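# Move the SOC bottle from the fridge bin to the bench

## Task

Find which of the two bottles in the refrigerator's bin carries the letters SOC. Lift that one out and set it upright on the bench, with the other bottle still upright inside the refrigerator, then close the refrigerator door. If neither bottle reads SOC, take nothing out, close the door, and press the CALL key on the operator panel until it latches down. Pressing CALL wrongly cannot be reversed.

## Robot and tools

Robot: two arms, left_arm and right_arm, each on its own carriage (left_rail, right_rail) on one shared floor track. left_rail is always the carriage at larger y. The names do not match image sides. Each arm's base sits at x = 0, y = its carriage position_m, z = 0.04 m, facing +x. left_arm's fingers can fold: grip with the outer quarter of the pads near the tips, because grips nearer the palm may be loose or may squeeze too hard, and a fingertip pushed into a surface folds quietly. right_arm's fingers are rigid.

Scene frame (used in all results): table top is z = 0, +z up, +x the direction the arms face, +y toward their left. The track lies along y at x = 0, y = 0 at its middle; the table edge is at x = 0.17 m. Positions are in metres, orientation as quaternion wxyz, velocities in m/s and rad/s.

Gripper axes: fingers point along the gripper's +z and close along its y axis. end_effector_position is the point where the pads meet when shut; the tips reach roughly 33 mm past it (9 mm when fully open). A block sticks out about 10 cm along the gripper's +x.

execute_actions(actions, cameras): runs actions in order. An action may have "rows" (1 to 15 rows), "steps" (1 to 450 control steps of 1/30 s, default 15, at least one per row), "until", and device commands. Each row is one list of 18 numbers, all in [-1, 1], covering both arms: left dx, dy, dz, rx, ry, rz, gripper position, force_limit, speed, then the same nine for the right arm. The six pose numbers are an offset, not a pose: they count from that arm's Hand target as it stood when the action began, expressed in that Hand target's own axes, and every row of the action counts from that same start. 1.0 equals 0.6 m or 180 degrees; rx, ry, rz form one rotation vector. Sending the same offset in a new action moves the arm further. Gripper position: +1 fully open (140 mm), pads meet near -0.8, -1 closes until blocked. force_limit and speed (-1 to +1, both starting at +1) set grip strength and closing speed; a faster close grips harder. To leave a gripper unchanged, resend its last three numbers, since 0 is itself a command. Ramp offsets gradually (about 0.01 more per row) to avoid jerking a held part.

Device commands: {"left_rail": {"position_m": x}} with left_rail -0.8 to 1.5 m, right_rail -1.5 to 0.8 m (an absolute place on the track); speed_m_s 0.01 to 1; acceleration_factor 0.1 to 1; or {"stop": true}. After sending position_m, add an action with "until": {"left_rail": {"position_status": ["!=", "moving"]}}. Let the carriage arrive before aiming its arm at a scene point. Keep carriages at least 0.78 m apart. "until" reads only rail fields, or {"all"/"any": {"status": "ended"}}; numbers need a comparison such as "<" or ">=". Any bad value or name rejects the whole call.

move(target, speed, blend, stop_force, zero, blocking, cameras): straight-line path for both grippers. target is one 18-number row, or up to 15 rows, laid out as above; every row is an offset from the Hand targets at the move's start, not from the previous row. speed in m/s (0.002 to 3.2, default 0.25). blend in metres rounds corners of a list. stop_force in newtons (4 to 120) ends an arm's path on contact; omit it when backing off something. zero (with stop_force) re-zeroes the sensor first. blocking=false returns early; then call wait or stop before new rows or moves. The result adds a "move:" line: done, off_target, moving, held, fault, plus which limits acted.

wait(seconds 0 to 10), stop() to brake a running move, zoom_image(camera, region [x0, y0, x1, y1] pixels, at most 504 each side), zero_wrist_force(arm), finished_scene(scene=1) ends everything and cannot be undone.

Cameras: cam_high, cam_low, cam_bench_left, cam_bench_mid, cam_bench_right, cam_left_wrist, cam_right_wrist. Images come only with an empty actions list or when "cameras" names them.

Results: end_effector_position and quaternion per arm; Hand target (what the next offsets start from); Joint positions and velocities (rail, shoulder pan, shoulder lift, elbow, wrist 1 to 3); joint torques; Wrist force and torque in the gripper's own axes; motor temperatures; rail position_m, position_status (moving, done, contact_stop, time_out, stopped, stopped_with_arm, stopped_for_other_arm, stopped_for_other_carriage) and position_answer (taken or not_taken). object_status: 0 moving, 1 blocked while opening, 2 blocked while closing (a grip), 3 reached the command or pads met. position_measured is in counts: 3 open, 230 pads touching.

Avoid: dropping or tossing parts, letting go of moving parts, anything leaving the table (the track and the metal strip count as off). Do not strike fixed or heavy objects; arms are stiff, so a target even slightly past a firm surface can trigger a fault stop (about 150 N force or joint torque limits; wrist joints 50.2 N m). Do not let the arms or carriages touch each other, or grip the other arm's fingers. Route paths around an arm's own base. Long holds with a load or an outstretched arm heat motors; 85 C brakes the arm. Orientation commands are clipped to 32 degrees per step from the measured one.

Each tool is called after "Emit:" as name([rows], argument=value, ...), one row to a line, values as JSON.

## Session

Emit:
execute_actions(actions=[])

Scene clock: 0.00 s.
left_arm: end_effector_position=(+0.3563, +1.2388, +0.5790) position_measured=3 object_status=3 end_effector_quat_wxyz=(+0.000, +0.000, +1.000, +0.000) | right_arm: end_effector_position=(+0.3563, -1.1930, +0.5790) position_measured=3 object_status=3 end_effector_quat_wxyz=(+0.000, +0.000, +1.000, +0.000)
Joint positions: left_arm=[1.16 -0.281 -2.157 1.821 -1.235 -1.571 -0.281] | right_arm=[-1.272 -0.28 -2.157 1.821 -1.235 -1.571 -0.28]
Joint velocities: within noise
Joint torques (N m): no reading
Motor temperatures (°C): left_arm=[30 30 28 38 29 37] | right_arm=[30 26 32 31 39 36]
Wrist force (N): no reading
Wrist torque (N m): no reading
Wrist force, peak (N): no reading
Hand target: left_arm +0.3563, +1.2388, +0.5790; +0.000, +0.000, +1.000, +0.000 | right_arm +0.3563, -1.1930, +0.5790; +0.000, +0.000, +1.000, +0.000
Tool commands: left_gripper/position=+1.0 left_gripper/force_limit=+1.0 left_gripper/speed=+1.0 right_gripper/position=+1.0 right_gripper/force_limit=+1.0 right_gripper/speed=+1.0
left_rail: position_m=1.160 position_status=done
right_rail: position_m=-1.272 position_status=done

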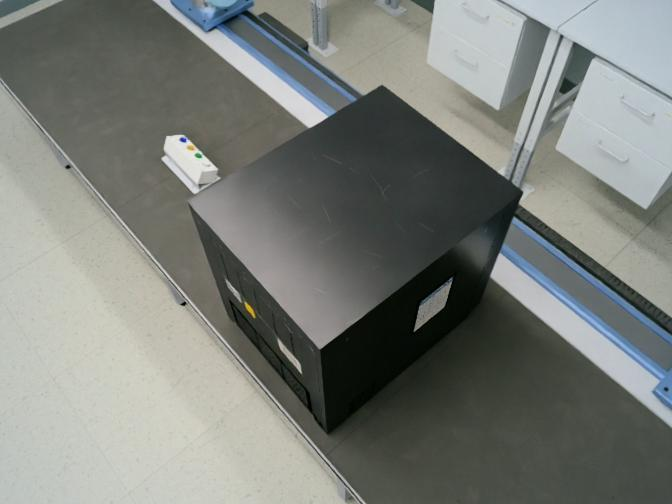

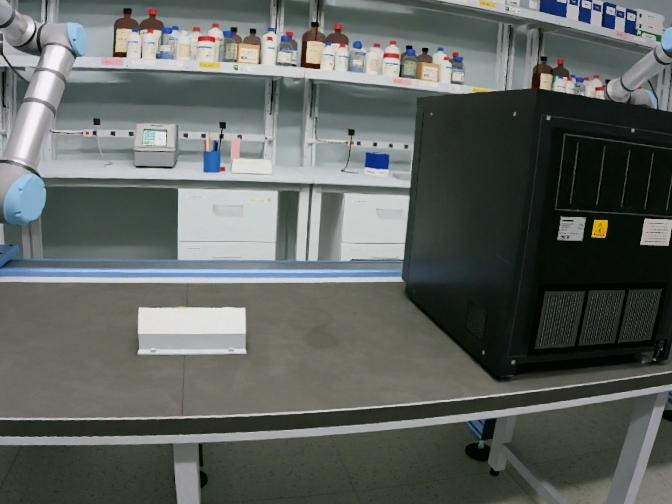

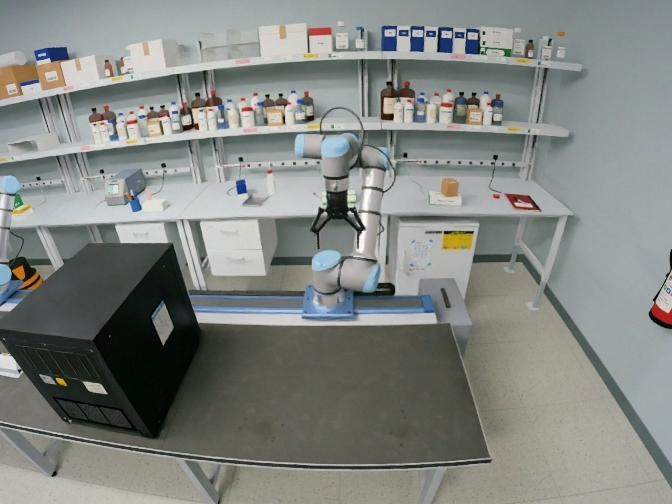

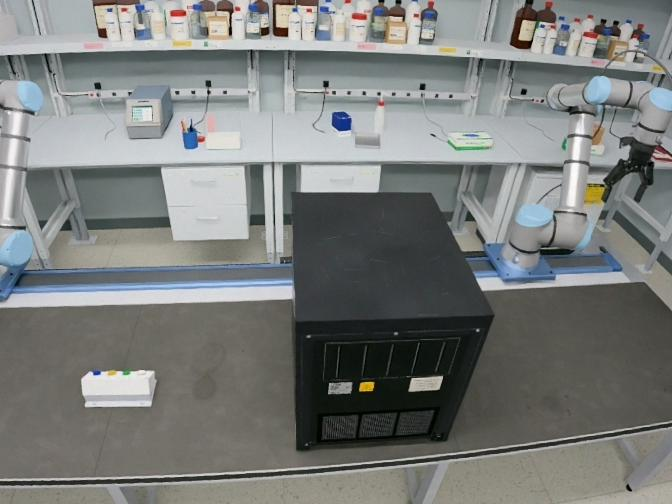

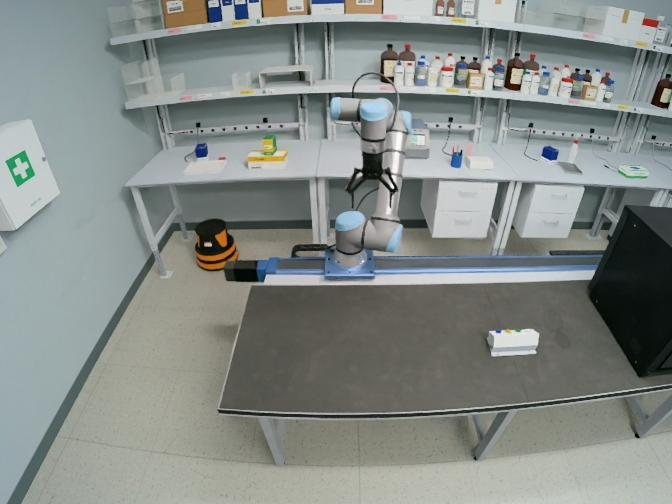

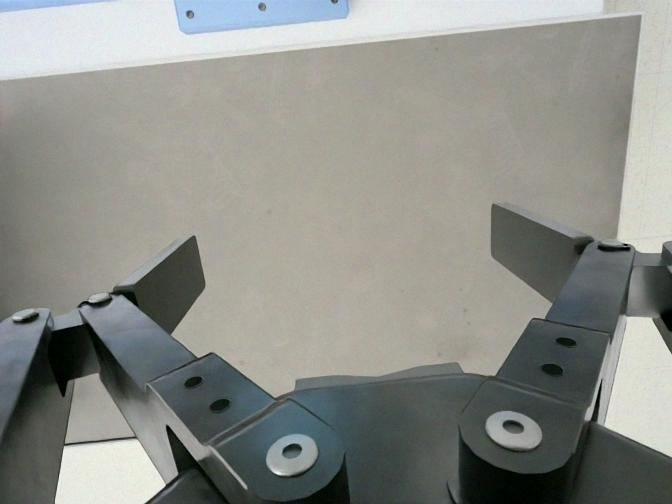

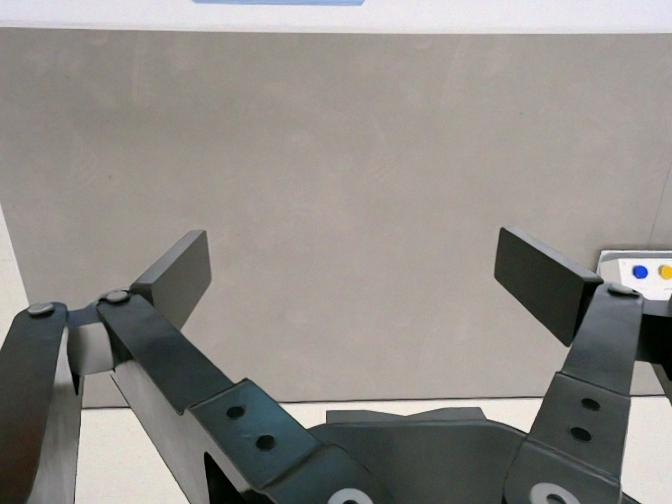

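Emit:
execute_actions([
  {"left_rail": {"position_m": 1.35}, "steps": 90, "until": {"left_rail": {"position_status": ["!=", "moving"]}}},
])

Emit:
move(target=[0.01, -0.98, -0.118, 0.556, 0.172, -0.629, 1, 1, 1, 0, 0, 0, 0, 0, 0, 1, 1, 1], speed=0.45)

Emit:
move(target=[-0.236, 0.779, -0.473, 0, 0, 0, 1, 1, 1, 0, 0, 0, 0, 0, 0, 1, 1, 1], speed=0.45, cameras=["cam_left_wrist", "cam_high"])

Scene clock: 97.37 s.
left_arm: end_effector_position=(+0.3563, +1.4286, +0.5790) position_measured=3 object_status=3 end_effector_quat_wxyz=(+0.000, +0.000, +1.000, +0.000) | right_arm: end_effector_position=(+0.3563, -1.1930, +0.5790) position_measured=3 object_status=3 end_effector_quat_wxyz=(+0.000, +0.000, +1.000, +0.000)
Joint positions: left_arm=[1.35 -0.281 -2.157 1.821 -1.235 -1.571 -0.28] | right_arm=[-1.272 -0.28 -2.157 1.821 -1.235 -1.571 -0.28]
Joint torques (N m): left_arm=[-2.99 -2.75 -49.59 -4.48 -0.3 0.03] | right_arm=[0.82 1.68 -46.68 -4.82 0.18 -0.15]
Wrist force (N): left_arm=[-0.4 -0.1 -0.2] | right_arm=[0.0 -0.1 -0.1]
Wrist torque (N m): left_arm=[-0.01 0.08 0.00] | right_arm=[-0.02 0.00 0.00]
Wrist force, peak (N): left_arm=[-0.1 -1.9 -0.4] | right_arm=[0.8 -0.3 -0.7]
Hand target: left_arm +0.3563, +1.4286, +0.5790; +0.000, +0.000, +1.000, +0.000 | right_arm +0.3563, -1.1930, +0.5790; +0.000, +0.000, +1.000, +0.000
Tool commands: left_gripper/position=+1.0 left_gripper/force_limit=+1.0 left_gripper/speed=+1.0 right_gripper/position=+1.0 right_gripper/force_limit=+1.0 right_gripper/speed=+1.0
left_rail: position_m=1.350 position_status=done
right_rail: position_m=-1.272 position_status=done

Scene clock: 101.27 s.
left_arm: end_effector_position=(+0.3503, +0.8406, +0.6498) position_measured=3 object_status=3 end_effector_quat_wxyz=(+0.196, +0.715, -0.223, +0.633) | right_arm: end_effector_position=(+0.3563, -1.1930, +0.5790) position_measured=3 object_status=3 end_effector_quat_wxyz=(+0.000, +0.000, +1.000, +0.000)
Joint positions: left_arm=[1.35 -1.912 -2.133 2.408 -2.968 -0.288 -3.573] | right_arm=[-1.272 -0.28 -2.157 1.821 -1.235 -1.571 -0.28]
Joint torques (N m): left_arm=[8.66 16.04 -58.08 2.08 5.04 -1.57] | right_arm=[0.62 1.37 -46.62 -4.35 0.27 -0.19]
Wrist force (N): left_arm=[1.0 -1.2 -2.2] | right_arm=[0.1 -0.6 -0.4]
Wrist torque (N m): left_arm=[-0.11 -0.41 -0.12] | right_arm=[-0.14 -0.01 0.01]
Wrist force, peak (N): left_arm=[1.5 -2.0 -2.3] | right_arm=[0.6 -0.4 -0.7]
Hand target: left_arm +0.3503, +0.8406, +0.6498; +0.196, +0.716, -0.223, +0.633 | right_arm +0.3563, -1.1930, +0.5790; +0.000, +0.000, +1.000, +0.000
Off the commanded pose: left_arm 0.000 m, 0 deg | right_arm 0.000 m, 0 deg.
left_rail: position_m=1.350 position_status=done
right_rail: position_m=-1.272 position_status=done
move: done

Scene clock: 104.10 s.
left_arm: end_effector_position=(-0.1608, +0.6249, +0.5433) position_measured=3 object_status=3 end_effector_quat_wxyz=(+0.196, +0.715, -0.223, +0.633) | right_arm: end_effector_position=(+0.3563, -1.1930, +0.5790) position_measured=3 object_status=3 end_effector_quat_wxyz=(+0.000, +0.000, +1.000, +0.000)
Joint positions: left_arm=[1.35 -2.514 -1.18 1.763 -4.079 0.362 -2.806] | right_arm=[-1.272 -0.28 -2.157 1.821 -1.235 -1.571 -0.28]
Joint torques (N m): left_arm=[10.88 -86.84 -44.54 -0.96 2.79 2.28] | right_arm=[0.7 -0.36 -46.62 -4.68 0.36 0.01]
Wrist force (N): left_arm=[0.8 -0.9 -2.2] | right_arm=[0.3 -0.5 -0.3]
Wrist torque (N m): left_arm=[-0.06 -0.36 -0.37] | right_arm=[-0.12 -0.07 0.00]
Wrist force, peak (N): left_arm=[2.5 -4.1 -1.2] | right_arm=[0.7 -0.9 -0.7]
Hand target: left_arm -0.1608, +0.6249, +0.5434; +0.196, +0.716, -0.223, +0.633 | right_arm +0.3563, -1.1930, +0.5790; +0.000, +0.000, +1.000, +0.000
Off the commanded pose: left_arm 0.000 m, 0 deg | right_arm 0.000 m, 0 deg.
left_rail: position_m=1.350 position_status=done
right_rail: position_m=-1.272 position_status=done
move: done
camera_calibration:
cam_left_wrist: T_world_to_cam=[[-0.604448, -0.790352, -0.0999337, 0.453345], [-0.272667, 0.323116, -0.906228, 0.246594], [0.748529, -0.520519, -0.410809, 0.854089], [0, 0, 0, 1]] pos_world=[-0.298049, 0.723193, 0.619642]
Images, in order (width x height): cam_high 672x504, cam_left_wrist 672x504.

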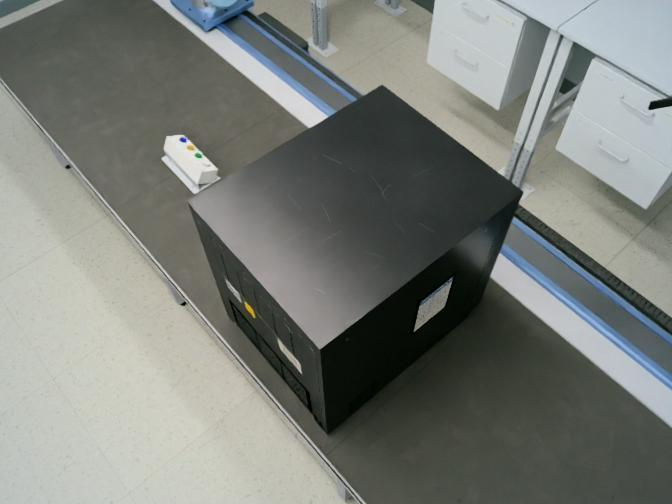

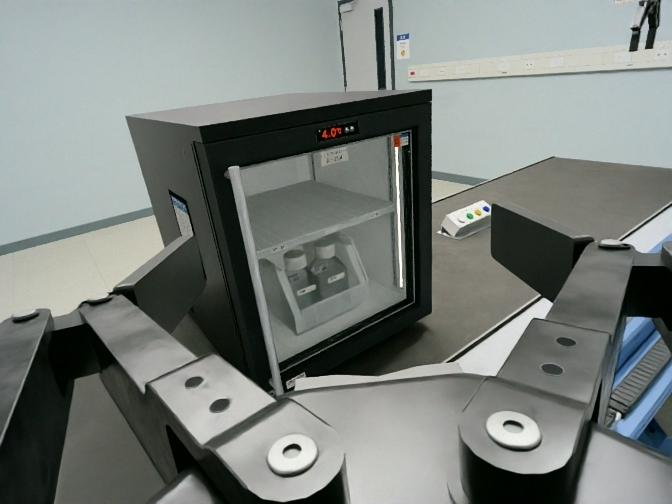

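Emit:
zoom_image(camera="cam_left_wrist", region=[260, 220, 400, 330])

Emit:
zoom_image(camera="cam_left_wrist", region=[120, 80, 450, 400])

Scaled by 3.600 from the camera's 672x504 image, which has a finer 960x720 frame.

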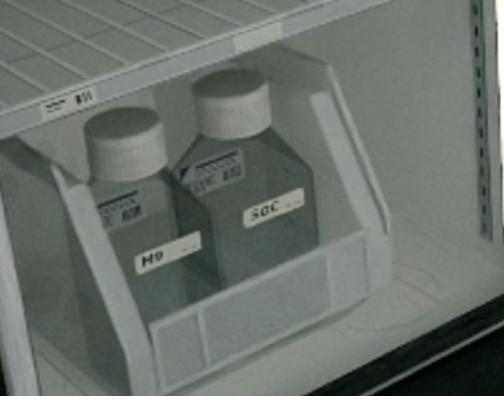

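Scaled by 1.527 from the camera's 672x504 image, which has a finer 960x720 frame.

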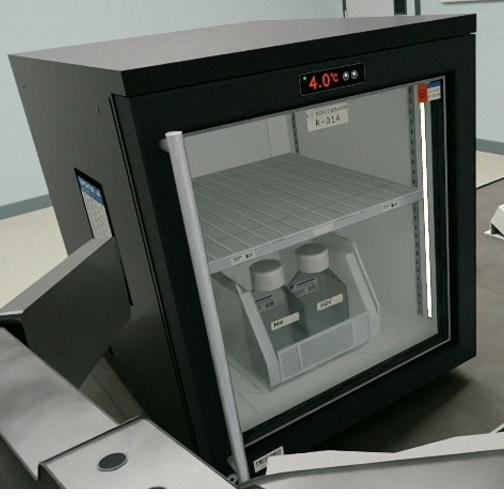

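Emit:
zoom_image(camera="cam_left_wrist", region=[320, 264, 352, 288])

Emit:
zoom_image(camera="cam_left_wrist", region=[290, 276, 322, 300])

Scaled by 15.750 from the camera's 672x504 image, which has a finer 960x720 frame.

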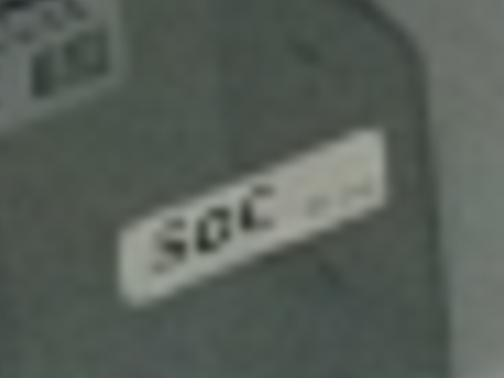

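Scaled by 15.750 from the camera's 672x504 image, which has a finer 960x720 frame.

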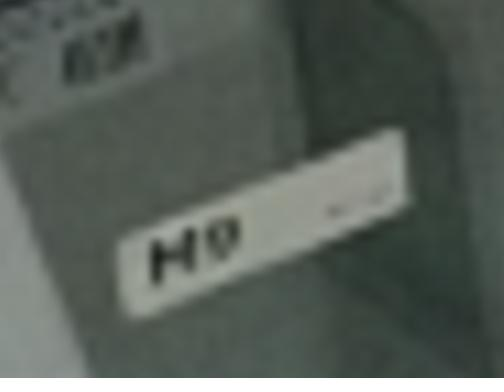

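Emit:
execute_actions([
  {"left_rail": {"position_m": 1.05}, "steps": 90, "until": {"left_rail": {"position_status": ["!=", "moving"]}}},
])

Emit:
move(target=[-0.328, -0.254, 0.309, 0.1913, 0.038, -0.012, 1, 1, 1, 0, 0, 0, 0, 0, 0, 1, 1, 1], speed=0.3, cameras=["cam_left_wrist"])

Emit:
zoom_image(camera="cam_left_wrist", region=[250, 200, 450, 350])

Scene clock: 150.87 s.
left_arm: end_effector_position=(-0.1608, +0.3249, +0.5434) position_measured=3 object_status=3 end_effector_quat_wxyz=(+0.196, +0.716, -0.223, +0.633) | right_arm: end_effector_position=(+0.3563, -1.1930, +0.5790) position_measured=3 object_status=3 end_effector_quat_wxyz=(+0.000, +0.000, +1.000, +0.000)
Joint positions: left_arm=[1.05 -2.514 -1.18 1.762 -4.079 0.362 -2.806] | right_arm=[-1.272 -0.28 -2.157 1.821 -1.235 -1.571 -0.28]
Joint torques (N m): left_arm=[-4.54 -79.69 -39.68 -0.31 -0.24 1.57] | right_arm=[0.31 0.98 -46.61 -4.69 0.12 -0.19]
Wrist force (N): left_arm=[0.7 -0.8 -1.9] | right_arm=[0.2 0.0 -0.3]
Wrist torque (N m): left_arm=[-0.04 -0.36 -0.37] | right_arm=[0.00 -0.05 0.01]
Wrist force, peak (N): left_arm=[0.7 -2.2 -3.0] | right_arm=[0.9 -0.5 -0.6]
Hand target: left_arm -0.1608, +0.3249, +0.5434; +0.196, +0.716, -0.223, +0.633 | right_arm +0.3563, -1.1930, +0.5790; +0.000, +0.000, +1.000, +0.000
Tool commands: left_gripper/position=+1.0 left_gripper/force_limit=+1.0 left_gripper/speed=+1.0 right_gripper/position=+1.0 right_gripper/force_limit=+1.0 right_gripper/speed=+1.0
Off the commanded pose: left_arm 0.000 m, 0 deg | right_arm 0.000 m, 0 deg.
left_rail: position_m=1.050 position_status=done
right_rail: position_m=-1.272 position_status=done

Scene clock: 152.47 s.
left_arm: end_effector_position=(+0.0574, +0.3604, +0.3256) position_measured=3 object_status=3 end_effector_quat_wxyz=(+0.000, +0.707, -0.001, +0.707) | right_arm: end_effector_position=(+0.3563, -1.1930, +0.5790) position_measured=3 object_status=3 end_effector_quat_wxyz=(+0.000, +0.000, +1.000, +0.000)
Joint positions: left_arm=[1.05 -2.196 -0.847 1.826 -4.12 0.625 -3.141] | right_arm=[-1.272 -0.28 -2.157 1.821 -1.235 -1.571 -0.28]
Joint torques (N m): left_arm=[6.6 -69.86 -32.1 -1.85 3.25 -1.7] | right_arm=[-0.02 0.3 -46.74 -4.72 0.2 -0.19]
Wrist force (N): left_arm=[1.2 -0.8 -2.3] | right_arm=[0.4 -0.4 -0.4]
Wrist torque (N m): left_arm=[0.02 -0.47 -0.17] | right_arm=[-0.08 -0.08 0.01]
Wrist force, peak (N): left_arm=[2.6 -0.8 -4.1] | right_arm=[0.9 0.0 -0.6]
Hand target: left_arm +0.0574, +0.3604, +0.3255; +0.000, +0.707, -0.001, +0.707 | right_arm +0.3563, -1.1930, +0.5790; +0.000, +0.000, +1.000, +0.000
Off the commanded pose: left_arm 0.000 m, 0 deg | right_arm 0.000 m, 0 deg.
left_rail: position_m=1.050 position_status=done
right_rail: position_m=-1.272 position_status=done
move: done
camera_calibration:
cam_left_wrist: T_world_to_cam=[[-0.038513, -0.993772, -0.104569, 0.396735], [-0.292567, 0.111275, -0.949749, 0.28589], [0.955469, -0.00598414, -0.29503, 0.228733], [0, 0, 0, 1]] pos_world=[-0.119626, 0.36382, 0.380493]
Images, in order (width x height): cam_left_wrist 672x504.

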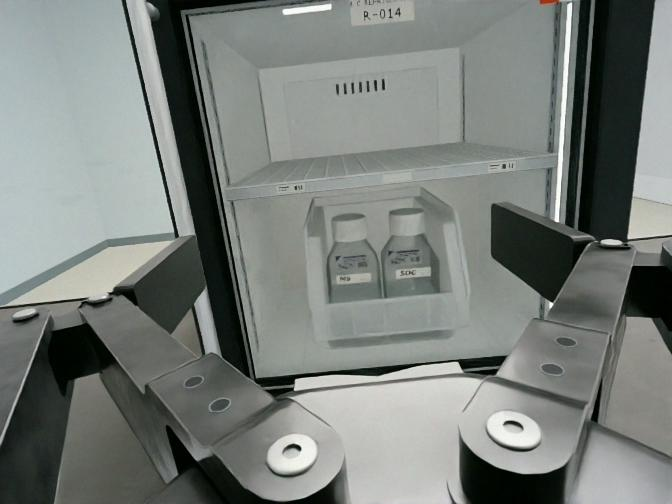

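Scaled by 2.520 from the camera's 672x504 image, which has a finer 960x720 frame.

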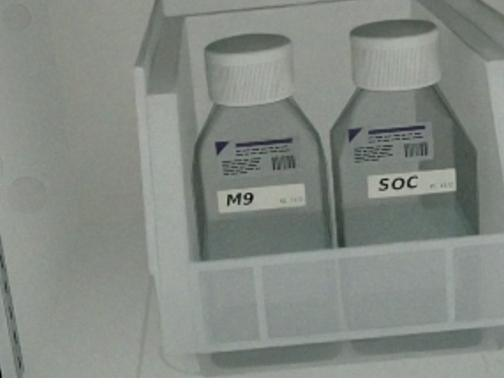

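Emit:
zoom_image(camera="cam_left_wrist", region=[392, 262, 436, 284])

Emit:
zoom_image(camera="cam_left_wrist", region=[120, 0, 260, 200])

Scaled by 11.455 from the camera's 672x504 image, which has a finer 960x720 frame.

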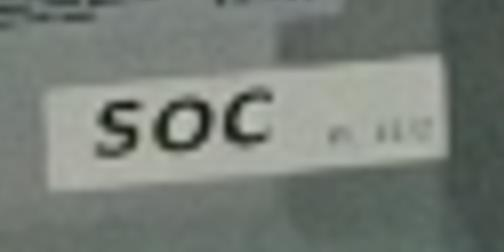

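Scaled by 2.520 from the camera's 672x504 image, which has a finer 960x720 frame.

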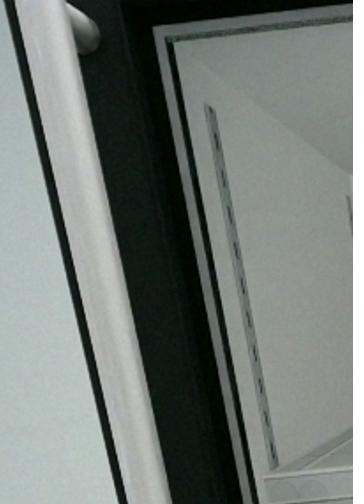

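Emit:
execute_actions([
  {"left_rail": {"position_m": 1.5}, "right_rail": {"position_m": -0.6}, "steps": 150, "until": {"all": {"status": "ended"}}},
])

Emit:
move(target=[0, 0, 0, 0, 0, 0, 1, 1, 1, 0.427, 0.868, 0.132, -0.0871, -0.4945, -0.0871, -0.32, 1, 0], speed=0.4)

Emit:
move(target=[0, 0, 0, 0, 0, 0, 1, 1, 1, 0.333, 0.692, 0.3315, 0, 0, 0, -0.32, 1, 0], speed=0.3, cameras=["cam_right_wrist", "cam_left_wrist", "cam_bench_mid"])

Scene clock: 246.50 s.
left_arm: end_effector_position=(+0.0574, +0.8101, +0.3255) position_measured=3 object_status=3 end_effector_quat_wxyz=(+0.000, +0.707, -0.001, +0.707) | right_arm: end_effector_position=(+0.3563, -0.5214, +0.5790) position_measured=3 object_status=3 end_effector_quat_wxyz=(+0.000, +0.000, +1.000, +0.000)
Joint positions: left_arm=[1.5 -2.196 -0.847 1.826 -4.12 0.625 -3.141] | right_arm=[-0.6 -0.28 -2.157 1.821 -1.235 -1.571 -0.28]
Joint torques (N m): left_arm=[-4.19 -89.46 -19.58 1.83 -0.39 -1.63] | right_arm=[-0.7 0.79 -46.72 -4.93 -0.16 -0.08]
Wrist force (N): left_arm=[0.9 -0.9 -2.1] | right_arm=[0.7 -0.5 -0.1]
Wrist torque (N m): left_arm=[0.00 -0.42 -0.17] | right_arm=[-0.11 -0.15 0.01]
Wrist force, peak (N): left_arm=[1.1 -2.6 -2.6] | right_arm=[0.2 -2.2 -0.1]
Hand target: left_arm +0.0574, +0.8101, +0.3255; +0.000, +0.707, -0.001, +0.707 | right_arm +0.3563, -0.5214, +0.5790; +0.000, +0.000, +1.000, +0.000
Tool commands: left_gripper/position=+1.0 left_gripper/force_limit=+1.0 left_gripper/speed=+1.0 right_gripper/position=+1.0 right_gripper/force_limit=+1.0 right_gripper/speed=+1.0
Off the commanded pose: left_arm 0.000 m, 0 deg | right_arm 0.000 m, 0 deg.
left_rail: position_m=1.500 position_status=done
right_rail: position_m=-0.600 position_status=done

Scene clock: 249.37 s.
left_arm: end_effector_position=(+0.0574, +0.8101, +0.3255) position_measured=3 object_status=3 end_effector_quat_wxyz=(+0.000, +0.707, -0.001, +0.707) | right_arm: end_effector_position=(+0.1033, -0.0215, +0.4975) position_measured=169 object_status=3 end_effector_quat_wxyz=(+0.649, -0.107, +0.748, +0.095)
Joint positions: left_arm=[1.5 -2.196 -0.847 1.826 -4.12 0.625 -3.141] | right_arm=[-0.6 1.664 -1.559 2.297 -3.245 -2.902 0.623]
Joint torques (N m): left_arm=[-12.49 -98.47 -21.73 4.56 -1.81 -2.07] | right_arm=[-18.5 -58.88 -30.57 0.19 1.19 3.19]
Wrist force (N): left_arm=[0.8 -1.2 -2.2] | right_arm=[2.4 -1.4 -0.3]
Wrist torque (N m): left_arm=[-0.07 -0.39 -0.17] | right_arm=[-0.25 -0.53 -0.08]
Wrist force, peak (N): left_arm=[0.7 -1.2 -2.5] | right_arm=[15.4 4.0 1.9]
Hand target: left_arm +0.0574, +0.8101, +0.3255; +0.000, +0.707, -0.001, +0.707 | right_arm +0.1033, -0.0215, +0.4975; +0.649, -0.107, +0.748, +0.095 (not the last commanded pose)
Off the commanded pose: left_arm 0.000 m, 0 deg | right_arm 0.021 m, 9 deg.
left_rail: position_m=1.500 position_status=done
right_rail: position_m=-0.600 position_status=done
led back after a hold (right arm): the arm was led back toward your command in small steps, so it may still be short of it.
move: held (right_arm; a check stopped the path); limits=held
pose unreachable (right arm): on one or more control steps of this call, first in action 0 (counted from 0), this arm could not follow its commanded pose, so it was not sent that pose on those steps. It may still have moved: this result reports where it is.
cause: moving toward the commanded pose would bring two parts of the arm too close to each other (its gripper and another part of the arm, with joints 5 (wrist 1) to 7 (wrist 3) between them, 15 mm apart when it was first held).

Scene clock: 251.67 s.
left_arm: end_effector_position=(+0.0574, +0.8101, +0.3255) position_measured=3 object_status=3 end_effector_quat_wxyz=(+0.000, +0.707, -0.001, +0.707) | right_arm: end_effector_position=(+0.1474, +0.4251, +0.2728) position_measured=169 object_status=3 end_effector_quat_wxyz=(+0.649, -0.107, +0.748, +0.095)
Joint positions: left_arm=[1.5 -2.196 -0.847 1.826 -4.12 0.625 -3.141] | right_arm=[-0.6 1.573 -0.699 1.478 -3.453 -2.824 0.45]
Joint torques (N m): left_arm=[-11.71 -100.01 -20.55 5.4 -2.8 -1.39] | right_arm=[-18.89 -86.93 -40.94 0.71 -3.45 -3.37]
Wrist force (N): left_arm=[1.0 -0.9 -2.3] | right_arm=[2.7 -1.4 -0.7]
Wrist torque (N m): left_arm=[-0.01 -0.42 -0.17] | right_arm=[-0.25 -0.59 0.12]
Wrist force, peak (N): left_arm=[1.2 -1.0 -2.5] | right_arm=[1.3 -4.1 -1.7]
Hand target: left_arm +0.0574, +0.8101, +0.3255; +0.000, +0.707, -0.001, +0.707 | right_arm +0.1474, +0.4251, +0.2727; +0.649, -0.107, +0.748, +0.095
Off the commanded pose: left_arm 0.000 m, 0 deg | right_arm 0.000 m, 0 deg.
left_rail: position_m=1.500 position_status=done
right_rail: position_m=-0.600 position_status=done
move: done
camera_calibration:
cam_left_wrist: T_world_to_cam=[[-0.0383131, -0.993773, -0.104632, 0.843676], [-0.292497, 0.111275, -0.94977, 0.2358], [0.955499, -0.00578418, -0.294939, 0.231105], [0, 0, 0, 1]] pos_world=[-0.119526, 0.81352, 0.380393]
cam_right_wrist: T_world_to_cam=[[-0.314613, 0.94922, -0.000474045, -0.348495], [-0.185211, -0.0608973, 0.98081, -0.209255], [0.930976, 0.308663, 0.194965, -0.136134], [0, 0, 0, 1]] pos_world=[-0.0216603, 0.360075, 0.231616]
Images, in order (width x height): cam_bench_mid 672x504, cam_left_wrist 672x504, cam_right_wrist 672x504.

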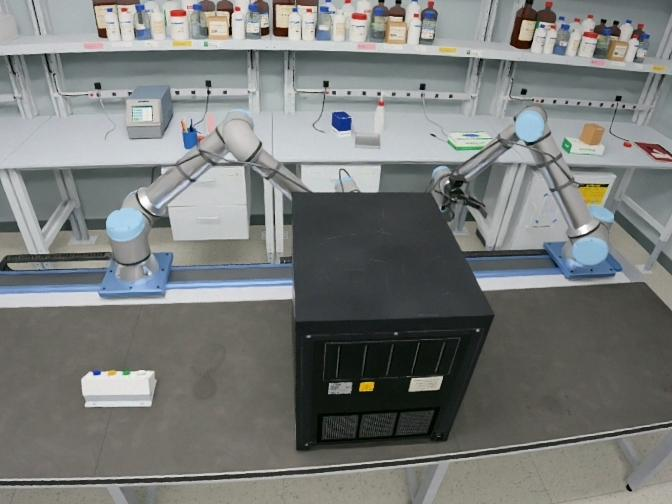

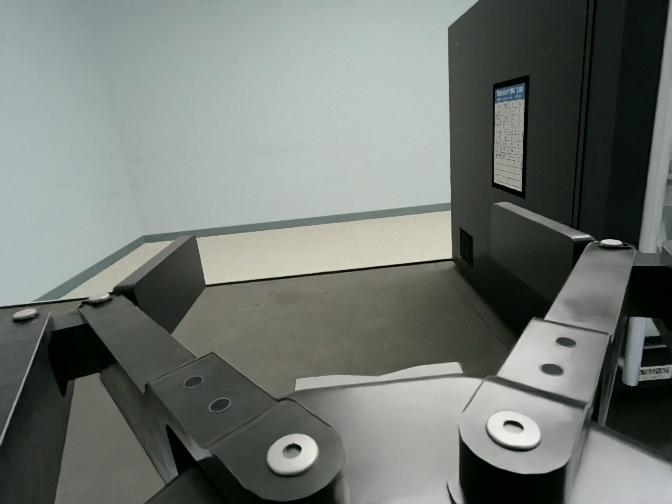

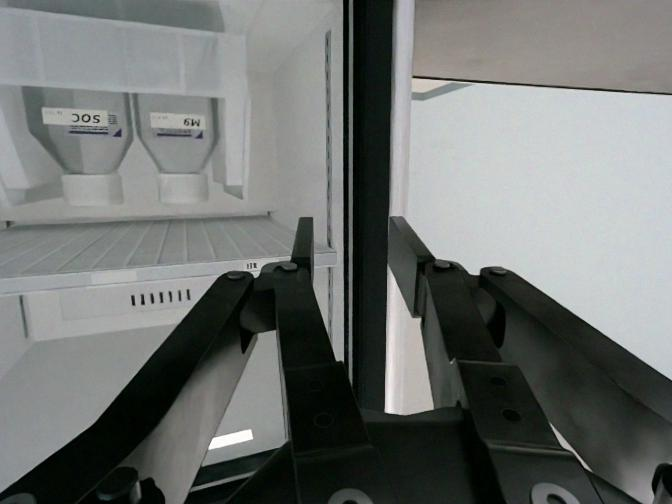

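Emit:
zoom_image(camera="cam_right_wrist", region=[280, 0, 480, 260])

Emit:
zoom_image(camera="cam_left_wrist", region=[560, 0, 672, 400])

Scaled by 1.938 from the camera's 672x504 image, which has a finer 960x720 frame.

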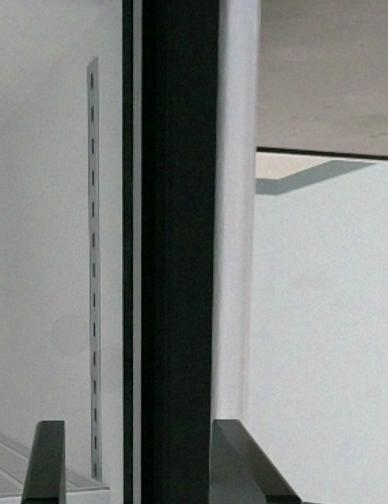

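Scaled by 1.260 from the camera's 672x504 image, which has a finer 960x720 frame.

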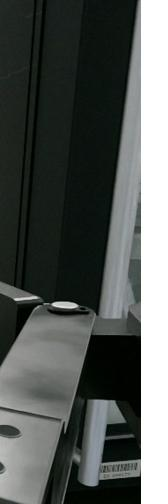

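Emit:
move(target=[0, 0, 0, 0, 0, 0, 1, 1, 1, -0.0518, 0.0342, 0.0423, -0.07, 0.1168, 0.9846, -0.42, 1, 0], speed=0.7, cameras=["cam_right_wrist", "cam_bench_left"])

Scene clock: 309.07 s.
left_arm: end_effector_position=(+0.0574, +0.8101, +0.3255) position_measured=3 object_status=3 end_effector_quat_wxyz=(+0.000, +0.707, -0.001, +0.707) | right_arm: end_effector_position=(+0.1699, +0.4530, +0.2999) position_measured=182 object_status=3 end_effector_quat_wxyz=(-0.183, +0.683, +0.183, +0.683)
Joint positions: left_arm=[1.5 -2.196 -0.847 1.826 -4.12 0.625 -3.141] | right_arm=[-0.6 1.515 -0.661 1.478 -3.961 -2.562 3.14]
Joint torques (N m): left_arm=[-10.98 -97.33 -20.52 5.25 -2.29 -1.54] | right_arm=[19.34 -123.67 -29.97 2.14 -2.26 3.31]
Wrist force (N): left_arm=[1.4 -1.0 -2.3] | right_arm=[1.7 -0.1 -2.6]
Wrist torque (N m): left_arm=[-0.03 -0.51 -0.17] | right_arm=[0.19 -0.19 -0.31]
Wrist force, peak (N): left_arm=[1.1 -1.1 -2.6] | right_arm=[3.1 -1.9 -0.8]
Hand target: left_arm +0.0574, +0.8101, +0.3255; +0.000, +0.707, -0.001, +0.707 | right_arm +0.1699, +0.4530, +0.3000; -0.183, +0.683, +0.183, +0.683
Off the commanded pose: left_arm 0.000 m, 0 deg | right_arm 0.000 m, 0 deg.
left_rail: position_m=1.500 position_status=done
right_rail: position_m=-0.600 position_status=done
move: done
camera_calibration:
cam_right_wrist: T_world_to_cam=[[0.471907, -0.881616, 0.00755115, 0.32543], [-0.287599, -0.16203, -0.943946, 0.410482], [0.833421, 0.443283, -0.330015, -0.0579534], [0, 0, 0, 1]] pos_world=[0.0127811, 0.379105, 0.36589]
Images, in order (width x height): cam_bench_left 672x504, cam_right_wrist 672x504.

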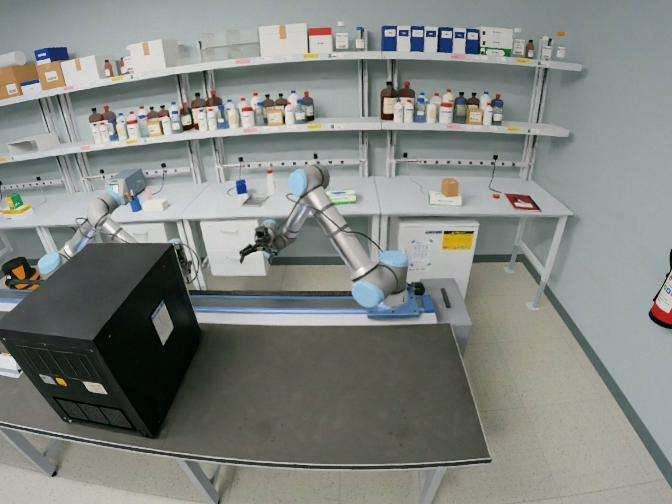

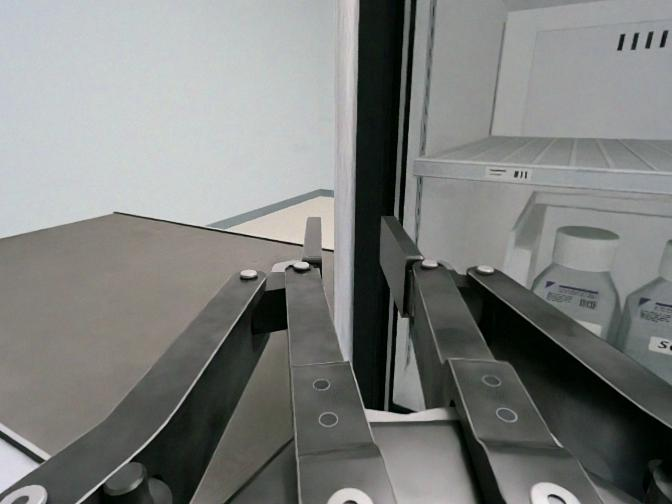

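Emit:
move(target=[0, 0, 0, 0, 0, 0, 1, 1, 1, 0, 0.003, 0.108, 0, 0, 0, -0.42, 1, 0], speed=0.1, stop_force=12, cameras=["cam_right_wrist", "cam_left_wrist"])

Emit:
zoom_image(camera="cam_right_wrist", region=[280, 140, 440, 340])

Emit:
zoom_image(camera="cam_left_wrist", region=[560, 60, 672, 260])

Scene clock: 319.93 s.
left_arm: end_effector_position=(+0.0574, +0.8101, +0.3255) position_measured=3 object_status=3 end_effector_quat_wxyz=(+0.000, +0.707, -0.001, +0.707) | right_arm: end_effector_position=(+0.2269, +0.4839, +0.3000) position_measured=182 object_status=3 end_effector_quat_wxyz=(-0.183, +0.683, +0.183, +0.683)
Joint positions: left_arm=[1.5 -2.196 -0.847 1.826 -4.12 0.625 -3.141] | right_arm=[-0.6 1.454 -0.632 1.415 -3.926 -2.501 3.14]
Joint torques (N m): left_arm=[-12.81 -100.61 -21.02 5.68 -2.36 -1.55] | right_arm=[-19.95 -91.85 -40.06 1.86 3 3.09]
Wrist force (N): left_arm=[1.0 -1.4 -2.4] | right_arm=[1.7 -0.5 -2.1]
Wrist torque (N m): left_arm=[-0.14 -0.43 -0.18] | right_arm=[0.09 -0.21 -0.30]
Wrist force, peak (N): left_arm=[1.0 -1.1 -2.6] | right_arm=[1.4 -0.7 -4.4]
Hand target: left_arm +0.0574, +0.8101, +0.3255; +0.000, +0.707, -0.001, +0.707 | right_arm +0.2269, +0.4839, +0.3000; -0.183, +0.683, +0.183, +0.683
Off the commanded pose: left_arm 0.000 m, 0 deg | right_arm 0.000 m, 0 deg.
left_rail: position_m=1.500 position_status=done
right_rail: position_m=-0.600 position_status=done
move: done
camera_calibration:
cam_left_wrist: T_world_to_cam=[[-0.0383131, -0.993773, -0.104632, 0.843676], [-0.292497, 0.111275, -0.94977, 0.2358], [0.955499, -0.00578418, -0.294939, 0.231105], [0, 0, 0, 1]] pos_world=[-0.119526, 0.81352, 0.380393]
cam_right_wrist: T_world_to_cam=[[0.471881, -0.88163, 0.00746777, 0.325723], [-0.287641, -0.161952, -0.943946, 0.431932], [0.833421, 0.443283, -0.330015, -0.119079], [0, 0, 0, 1]] pos_world=[0.0697811, 0.409905, 0.36599]
Images, in order (width x height): cam_left_wrist 672x504, cam_right_wrist 672x504.

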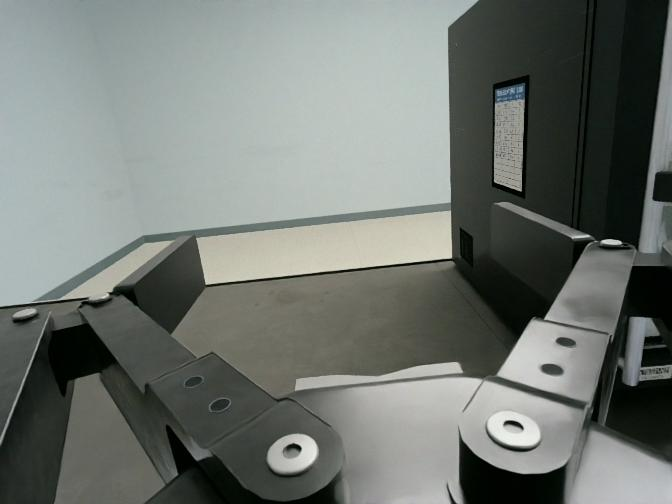

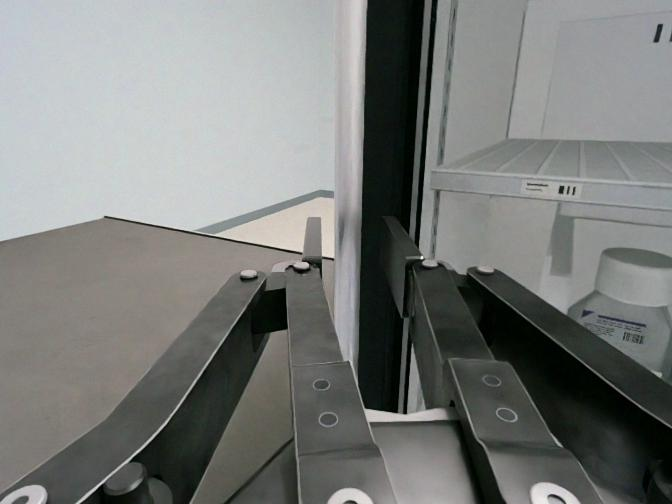

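Scaled by 2.520 from the camera's 672x504 image, which has a finer 960x720 frame.

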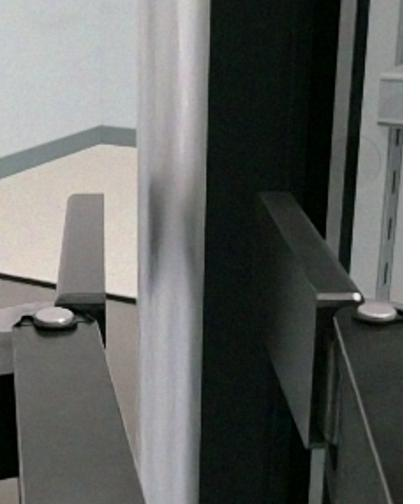

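Scaled by 2.520 from the camera's 672x504 image, which has a finer 960x720 frame.

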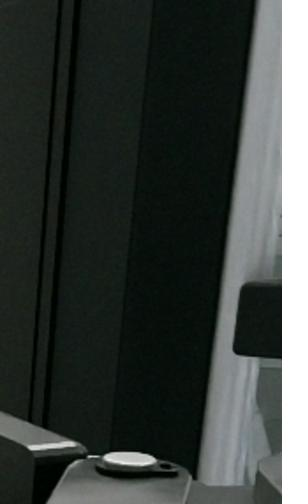

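Emit:
move(target=[0, 0, 0, 0, 0, 0, 1, 1, 1, 0, 0, 0.037, 0, 0, 0, -0.42, 1, 0], speed=0.1, stop_force=12)

Emit:
execute_actions([
  {"rows": [[0, 0, 0, 0, 0, 0, 1, 1, 1, 0, 0, 0, 0, 0, 0, -1, 0, -1]], "steps": 45},
], cameras=["cam_right_wrist", "cam_left_wrist"])

Scene clock: 329.87 s.
left_arm: end_effector_position=(+0.0574, +0.8101, +0.3255) position_measured=3 object_status=3 end_effector_quat_wxyz=(+0.000, +0.707, -0.001, +0.707) | right_arm: end_effector_position=(+0.2462, +0.4949, +0.3001) position_measured=182 object_status=3 end_effector_quat_wxyz=(-0.183, +0.683, +0.183, +0.683)
Joint positions: left_arm=[1.5 -2.196 -0.847 1.826 -4.12 0.625 -3.141] | right_arm=[-0.6 1.434 -0.62 1.388 -3.911 -2.482 3.141]
Joint torques (N m): left_arm=[-13.46 -100.55 -20.63 4.58 -2.32 -1.73] | right_arm=[-18.49 -90.54 -40.7 1.66 3.32 3.12]
Wrist force (N): left_arm=[1.0 -1.0 -2.0] | right_arm=[2.1 -0.3 -2.9]
Wrist torque (N m): left_arm=[-0.04 -0.42 -0.17] | right_arm=[0.13 -0.29 -0.29]
Wrist force, peak (N): left_arm=[1.2 -1.2 -2.4] | right_arm=[2.5 -0.4 -2.9]
Hand target: left_arm +0.0574, +0.8101, +0.3255; +0.000, +0.707, -0.001, +0.707 | right_arm +0.2462, +0.4949, +0.3001; -0.183, +0.683, +0.183, +0.683
Off the commanded pose: left_arm 0.000 m, 0 deg | right_arm 0.000 m, 0 deg.
left_rail: position_m=1.500 position_status=done
right_rail: position_m=-0.600 position_status=done
move: done

Scene clock: 331.57 s.
left_arm: end_effector_position=(+0.0574, +0.8101, +0.3255) position_measured=3 object_status=3 end_effector_quat_wxyz=(+0.000, +0.707, -0.001, +0.707) | right_arm: end_effector_position=(+0.2462, +0.4949, +0.3001) position_measured=210 object_status=2 end_effector_quat_wxyz=(-0.183, +0.683, +0.183, +0.683)
Joint positions: left_arm=[1.5 -2.196 -0.847 1.826 -4.12 0.625 -3.141] | right_arm=[-0.6 1.434 -0.62 1.388 -3.911 -2.482 3.141]
Joint torques (N m): left_arm=[-13.82 -97.98 -20.43 5.64 -2.68 -2.02] | right_arm=[-20.55 -98.91 -18.49 -9.98 -18.52 2.95]
Wrist force (N): left_arm=[1.1 -1.2 -2.2] | right_arm=[1.8 -49.0 4.4]
Wrist torque (N m): left_arm=[-0.07 -0.45 -0.17] | right_arm=[0.29 -0.22 -0.20]
Wrist force, peak (N): left_arm=[1.0 -1.0 -2.6] | right_arm=[2.2 -49.6 4.3]
Hand target: left_arm +0.0574, +0.8101, +0.3255; +0.000, +0.707, -0.001, +0.707 | right_arm +0.2462, +0.4949, +0.3001; -0.183, +0.683, +0.183, +0.683
Off the commanded pose: left_arm 0.000 m, 0 deg | right_arm 0.000 m, 0 deg.
left_rail: position_m=1.500 position_status=done
right_rail: position_m=-0.600 position_status=done
camera_calibration:
cam_left_wrist: T_world_to_cam=[[-0.0383131, -0.993773, -0.104632, 0.843676], [-0.292497, 0.111275, -0.94977, 0.2358], [0.955499, -0.00578418, -0.294939, 0.231105], [0, 0, 0, 1]] pos_world=[-0.119526, 0.81352, 0.380393]
cam_right_wrist: T_world_to_cam=[[0.471881, -0.88163, 0.00746777, 0.326448], [-0.287641, -0.161952, -0.943946, 0.439346], [0.833421, 0.443283, -0.330015, -0.139968], [0, 0, 0, 1]] pos_world=[0.0889811, 0.421005, 0.36609]
Images, in order (width x height): cam_left_wrist 672x504, cam_right_wrist 672x504.

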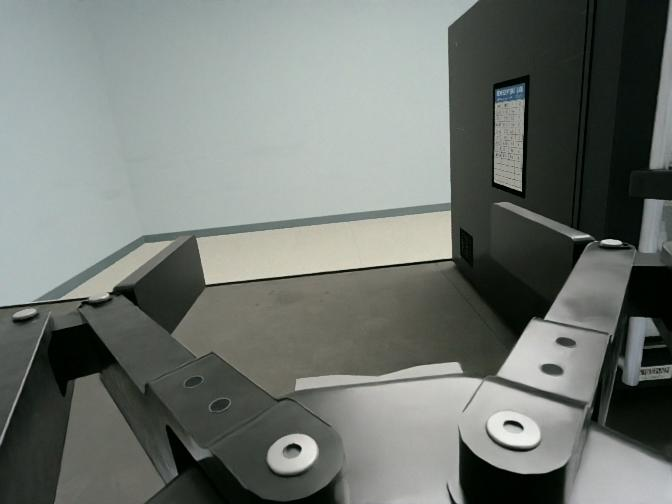

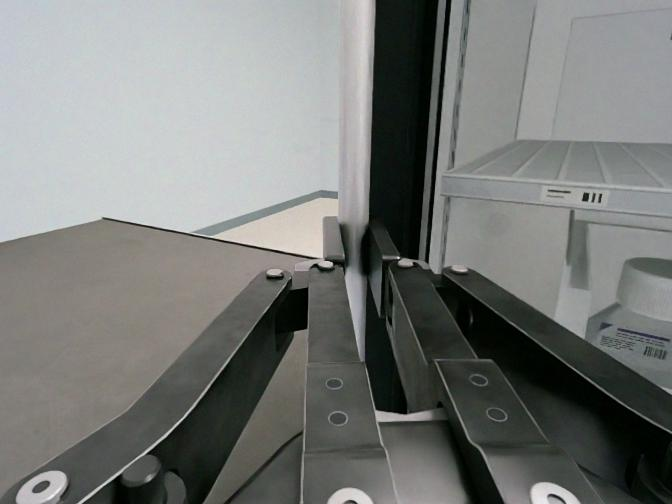

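Emit:
move(target=[0, 0, 0, 0, 0, 0, 1, 1, 1, 0, -0.002, 0, 0, 0, 0, -1, 0, -1], speed=0.02)

Scene clock: 339.60 s.
left_arm: end_effector_position=(+0.0574, +0.8101, +0.3255) position_measured=3 object_status=3 end_effector_quat_wxyz=(+0.000, +0.707, -0.001, +0.707) | right_arm: end_effector_position=(+0.2457, +0.4958, +0.3001) position_measured=210 object_status=2 end_effector_quat_wxyz=(-0.183, +0.683, +0.183, +0.683)
Joint positions: left_arm=[1.5 -2.196 -0.847 1.826 -4.12 0.625 -3.141] | right_arm=[-0.6 1.435 -0.619 1.386 -3.91 -2.483 3.141]
Joint torques (N m): left_arm=[-11.46 -100.39 -20.64 5.06 -1.78 -1.66] | right_arm=[4.62 -90.18 -38.86 1.27 -5.01 -0.41]
Wrist force (N): left_arm=[1.0 -1.1 -2.0] | right_arm=[2.8 -13.1 -7.2]
Wrist torque (N m): left_arm=[-0.05 -0.45 -0.17] | right_arm=[0.03 -0.17 -0.21]
Wrist force, peak (N): left_arm=[0.8 -1.2 -2.6] | right_arm=[2.2 -50.7 5.9]
Hand target: left_arm +0.0574, +0.8101, +0.3255; +0.000, +0.707, -0.001, +0.707 | right_arm +0.2456, +0.4959, +0.3001; -0.183, +0.683, +0.183, +0.683
Off the commanded pose: left_arm 0.000 m, 0 deg | right_arm 0.000 m, 0 deg.
left_rail: position_m=1.500 position_status=done
right_rail: position_m=-0.600 position_status=done
move: done

Emit:
execute_actions([
  {"rows": [[0, 0, 0, 0, 0, 0, 1, 1, 1, 0, 0, 0, 0, 0, 0, -0.57, 0, -1]], "steps": 20},
])

Emit:
move(target=[0, 0, 0, 0, 0, 0, 1, 1, 1, 0, -0.0208, -0.0627, 0.0278, 0, 0, -0.57, 0, -1], speed=0.06, stop_force=60, cameras=["cam_right_wrist", "cam_left_wrist"])

Scene clock: 402.57 s.
left_arm: end_effector_position=(+0.0574, +0.8101, +0.3255) position_measured=3 object_status=3 end_effector_quat_wxyz=(+0.000, +0.707, -0.001, +0.707) | right_arm: end_effector_position=(+0.2456, +0.4960, +0.3000) position_measured=201 object_status=3 end_effector_quat_wxyz=(-0.183, +0.683, +0.183, +0.683)
Joint positions: left_arm=[1.5 -2.196 -0.847 1.826 -4.12 0.625 -3.141] | right_arm=[-0.6 1.435 -0.619 1.386 -3.91 -2.482 3.141]
Joint torques (N m): left_arm=[-12.97 -97.09 -21.91 5.65 -2.54 -2.11] | right_arm=[9.45 -96.6 -35.37 0.67 0.19 -2.97]
Wrist force (N): left_arm=[0.9 -1.2 -2.2] | right_arm=[2.1 1.5 -0.7]
Wrist torque (N m): left_arm=[-0.07 -0.40 -0.17] | right_arm=[0.54 -0.31 -0.29]
Wrist force, peak (N): left_arm=[1.1 -1.3 -2.5] | right_arm=[3.4 -12.8 -7.2]
Hand target: left_arm +0.0574, +0.8101, +0.3255; +0.000, +0.707, -0.001, +0.707 | right_arm +0.2456, +0.4960, +0.3001; -0.183, +0.683, +0.183, +0.683
Off the commanded pose: left_arm 0.000 m, 0 deg | right_arm 0.000 m, 0 deg.
left_rail: position_m=1.500 position_status=done
right_rail: position_m=-0.600 position_status=done

Scene clock: 404.20 s.
left_arm: end_effector_position=(+0.0574, +0.8101, +0.3255) position_measured=3 object_status=3 end_effector_quat_wxyz=(+0.000, +0.707, -0.001, +0.707) | right_arm: end_effector_position=(+0.2067, +0.4880, +0.3000) position_measured=201 object_status=3 end_effector_quat_wxyz=(-0.213, +0.674, +0.212, +0.675)
Joint positions: left_arm=[1.5 -2.196 -0.847 1.826 -4.12 0.625 -3.141] | right_arm=[-0.6 1.456 -0.656 1.468 -3.955 -2.416 3.141]
Joint torques (N m): left_arm=[-12.2 -96.99 -21.49 5.56 -2.35 -1.82] | right_arm=[18.43 -124.52 -25.76 -5.06 3.05 3.01]
Wrist force (N): left_arm=[0.8 -1.1 -2.1] | right_arm=[3.3 2.0 -0.7]
Wrist torque (N m): left_arm=[-0.06 -0.38 -0.17] | right_arm=[0.51 -0.52 -0.29]
Wrist force, peak (N): left_arm=[1.0 -1.4 -2.4] | right_arm=[1.7 15.4 7.8]
Hand target: left_arm +0.0574, +0.8101, +0.3255; +0.000, +0.707, -0.001, +0.707 | right_arm +0.2067, +0.4880, +0.3000; -0.213, +0.674, +0.212, +0.675
Off the commanded pose: left_arm 0.000 m, 0 deg | right_arm 0.000 m, 0 deg.
left_rail: position_m=1.500 position_status=done
right_rail: position_m=-0.600 position_status=done
move: done
camera_calibration:
cam_left_wrist: T_world_to_cam=[[-0.0383131, -0.993773, -0.104632, 0.843676], [-0.292497, 0.111275, -0.94977, 0.2358], [0.955499, -0.00578418, -0.294939, 0.231105], [0, 0, 0, 1]] pos_world=[-0.119526, 0.81352, 0.380393]
cam_right_wrist: T_world_to_cam=[[0.546976, -0.837114, 0.00757695, 0.301595], [-0.272372, -0.186514, -0.943942, 0.43563], [0.7916, 0.51425, -0.330025, -0.130094], [0, 0, 0, 1]] pos_world=[0.0566712, 0.400621, 0.36599]
Images, in order (width x height): cam_left_wrist 672x504, cam_right_wrist 672x504.

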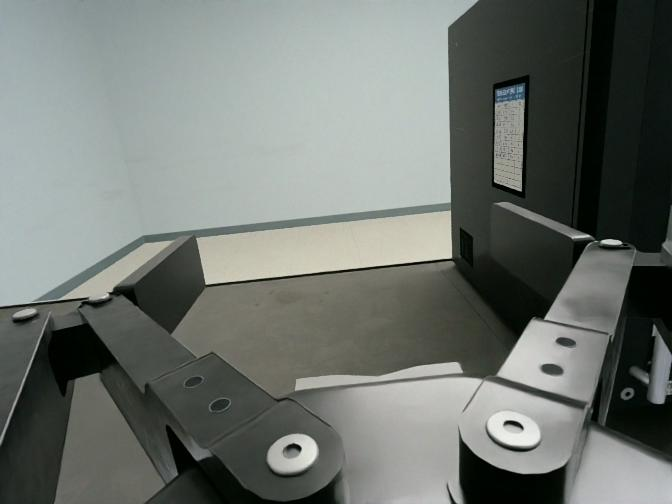

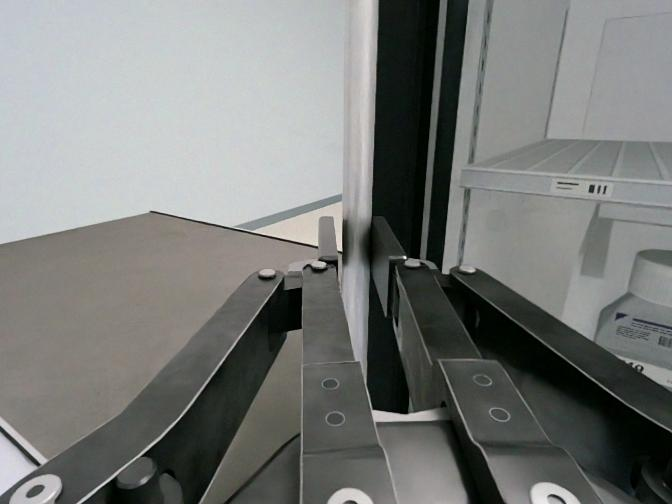

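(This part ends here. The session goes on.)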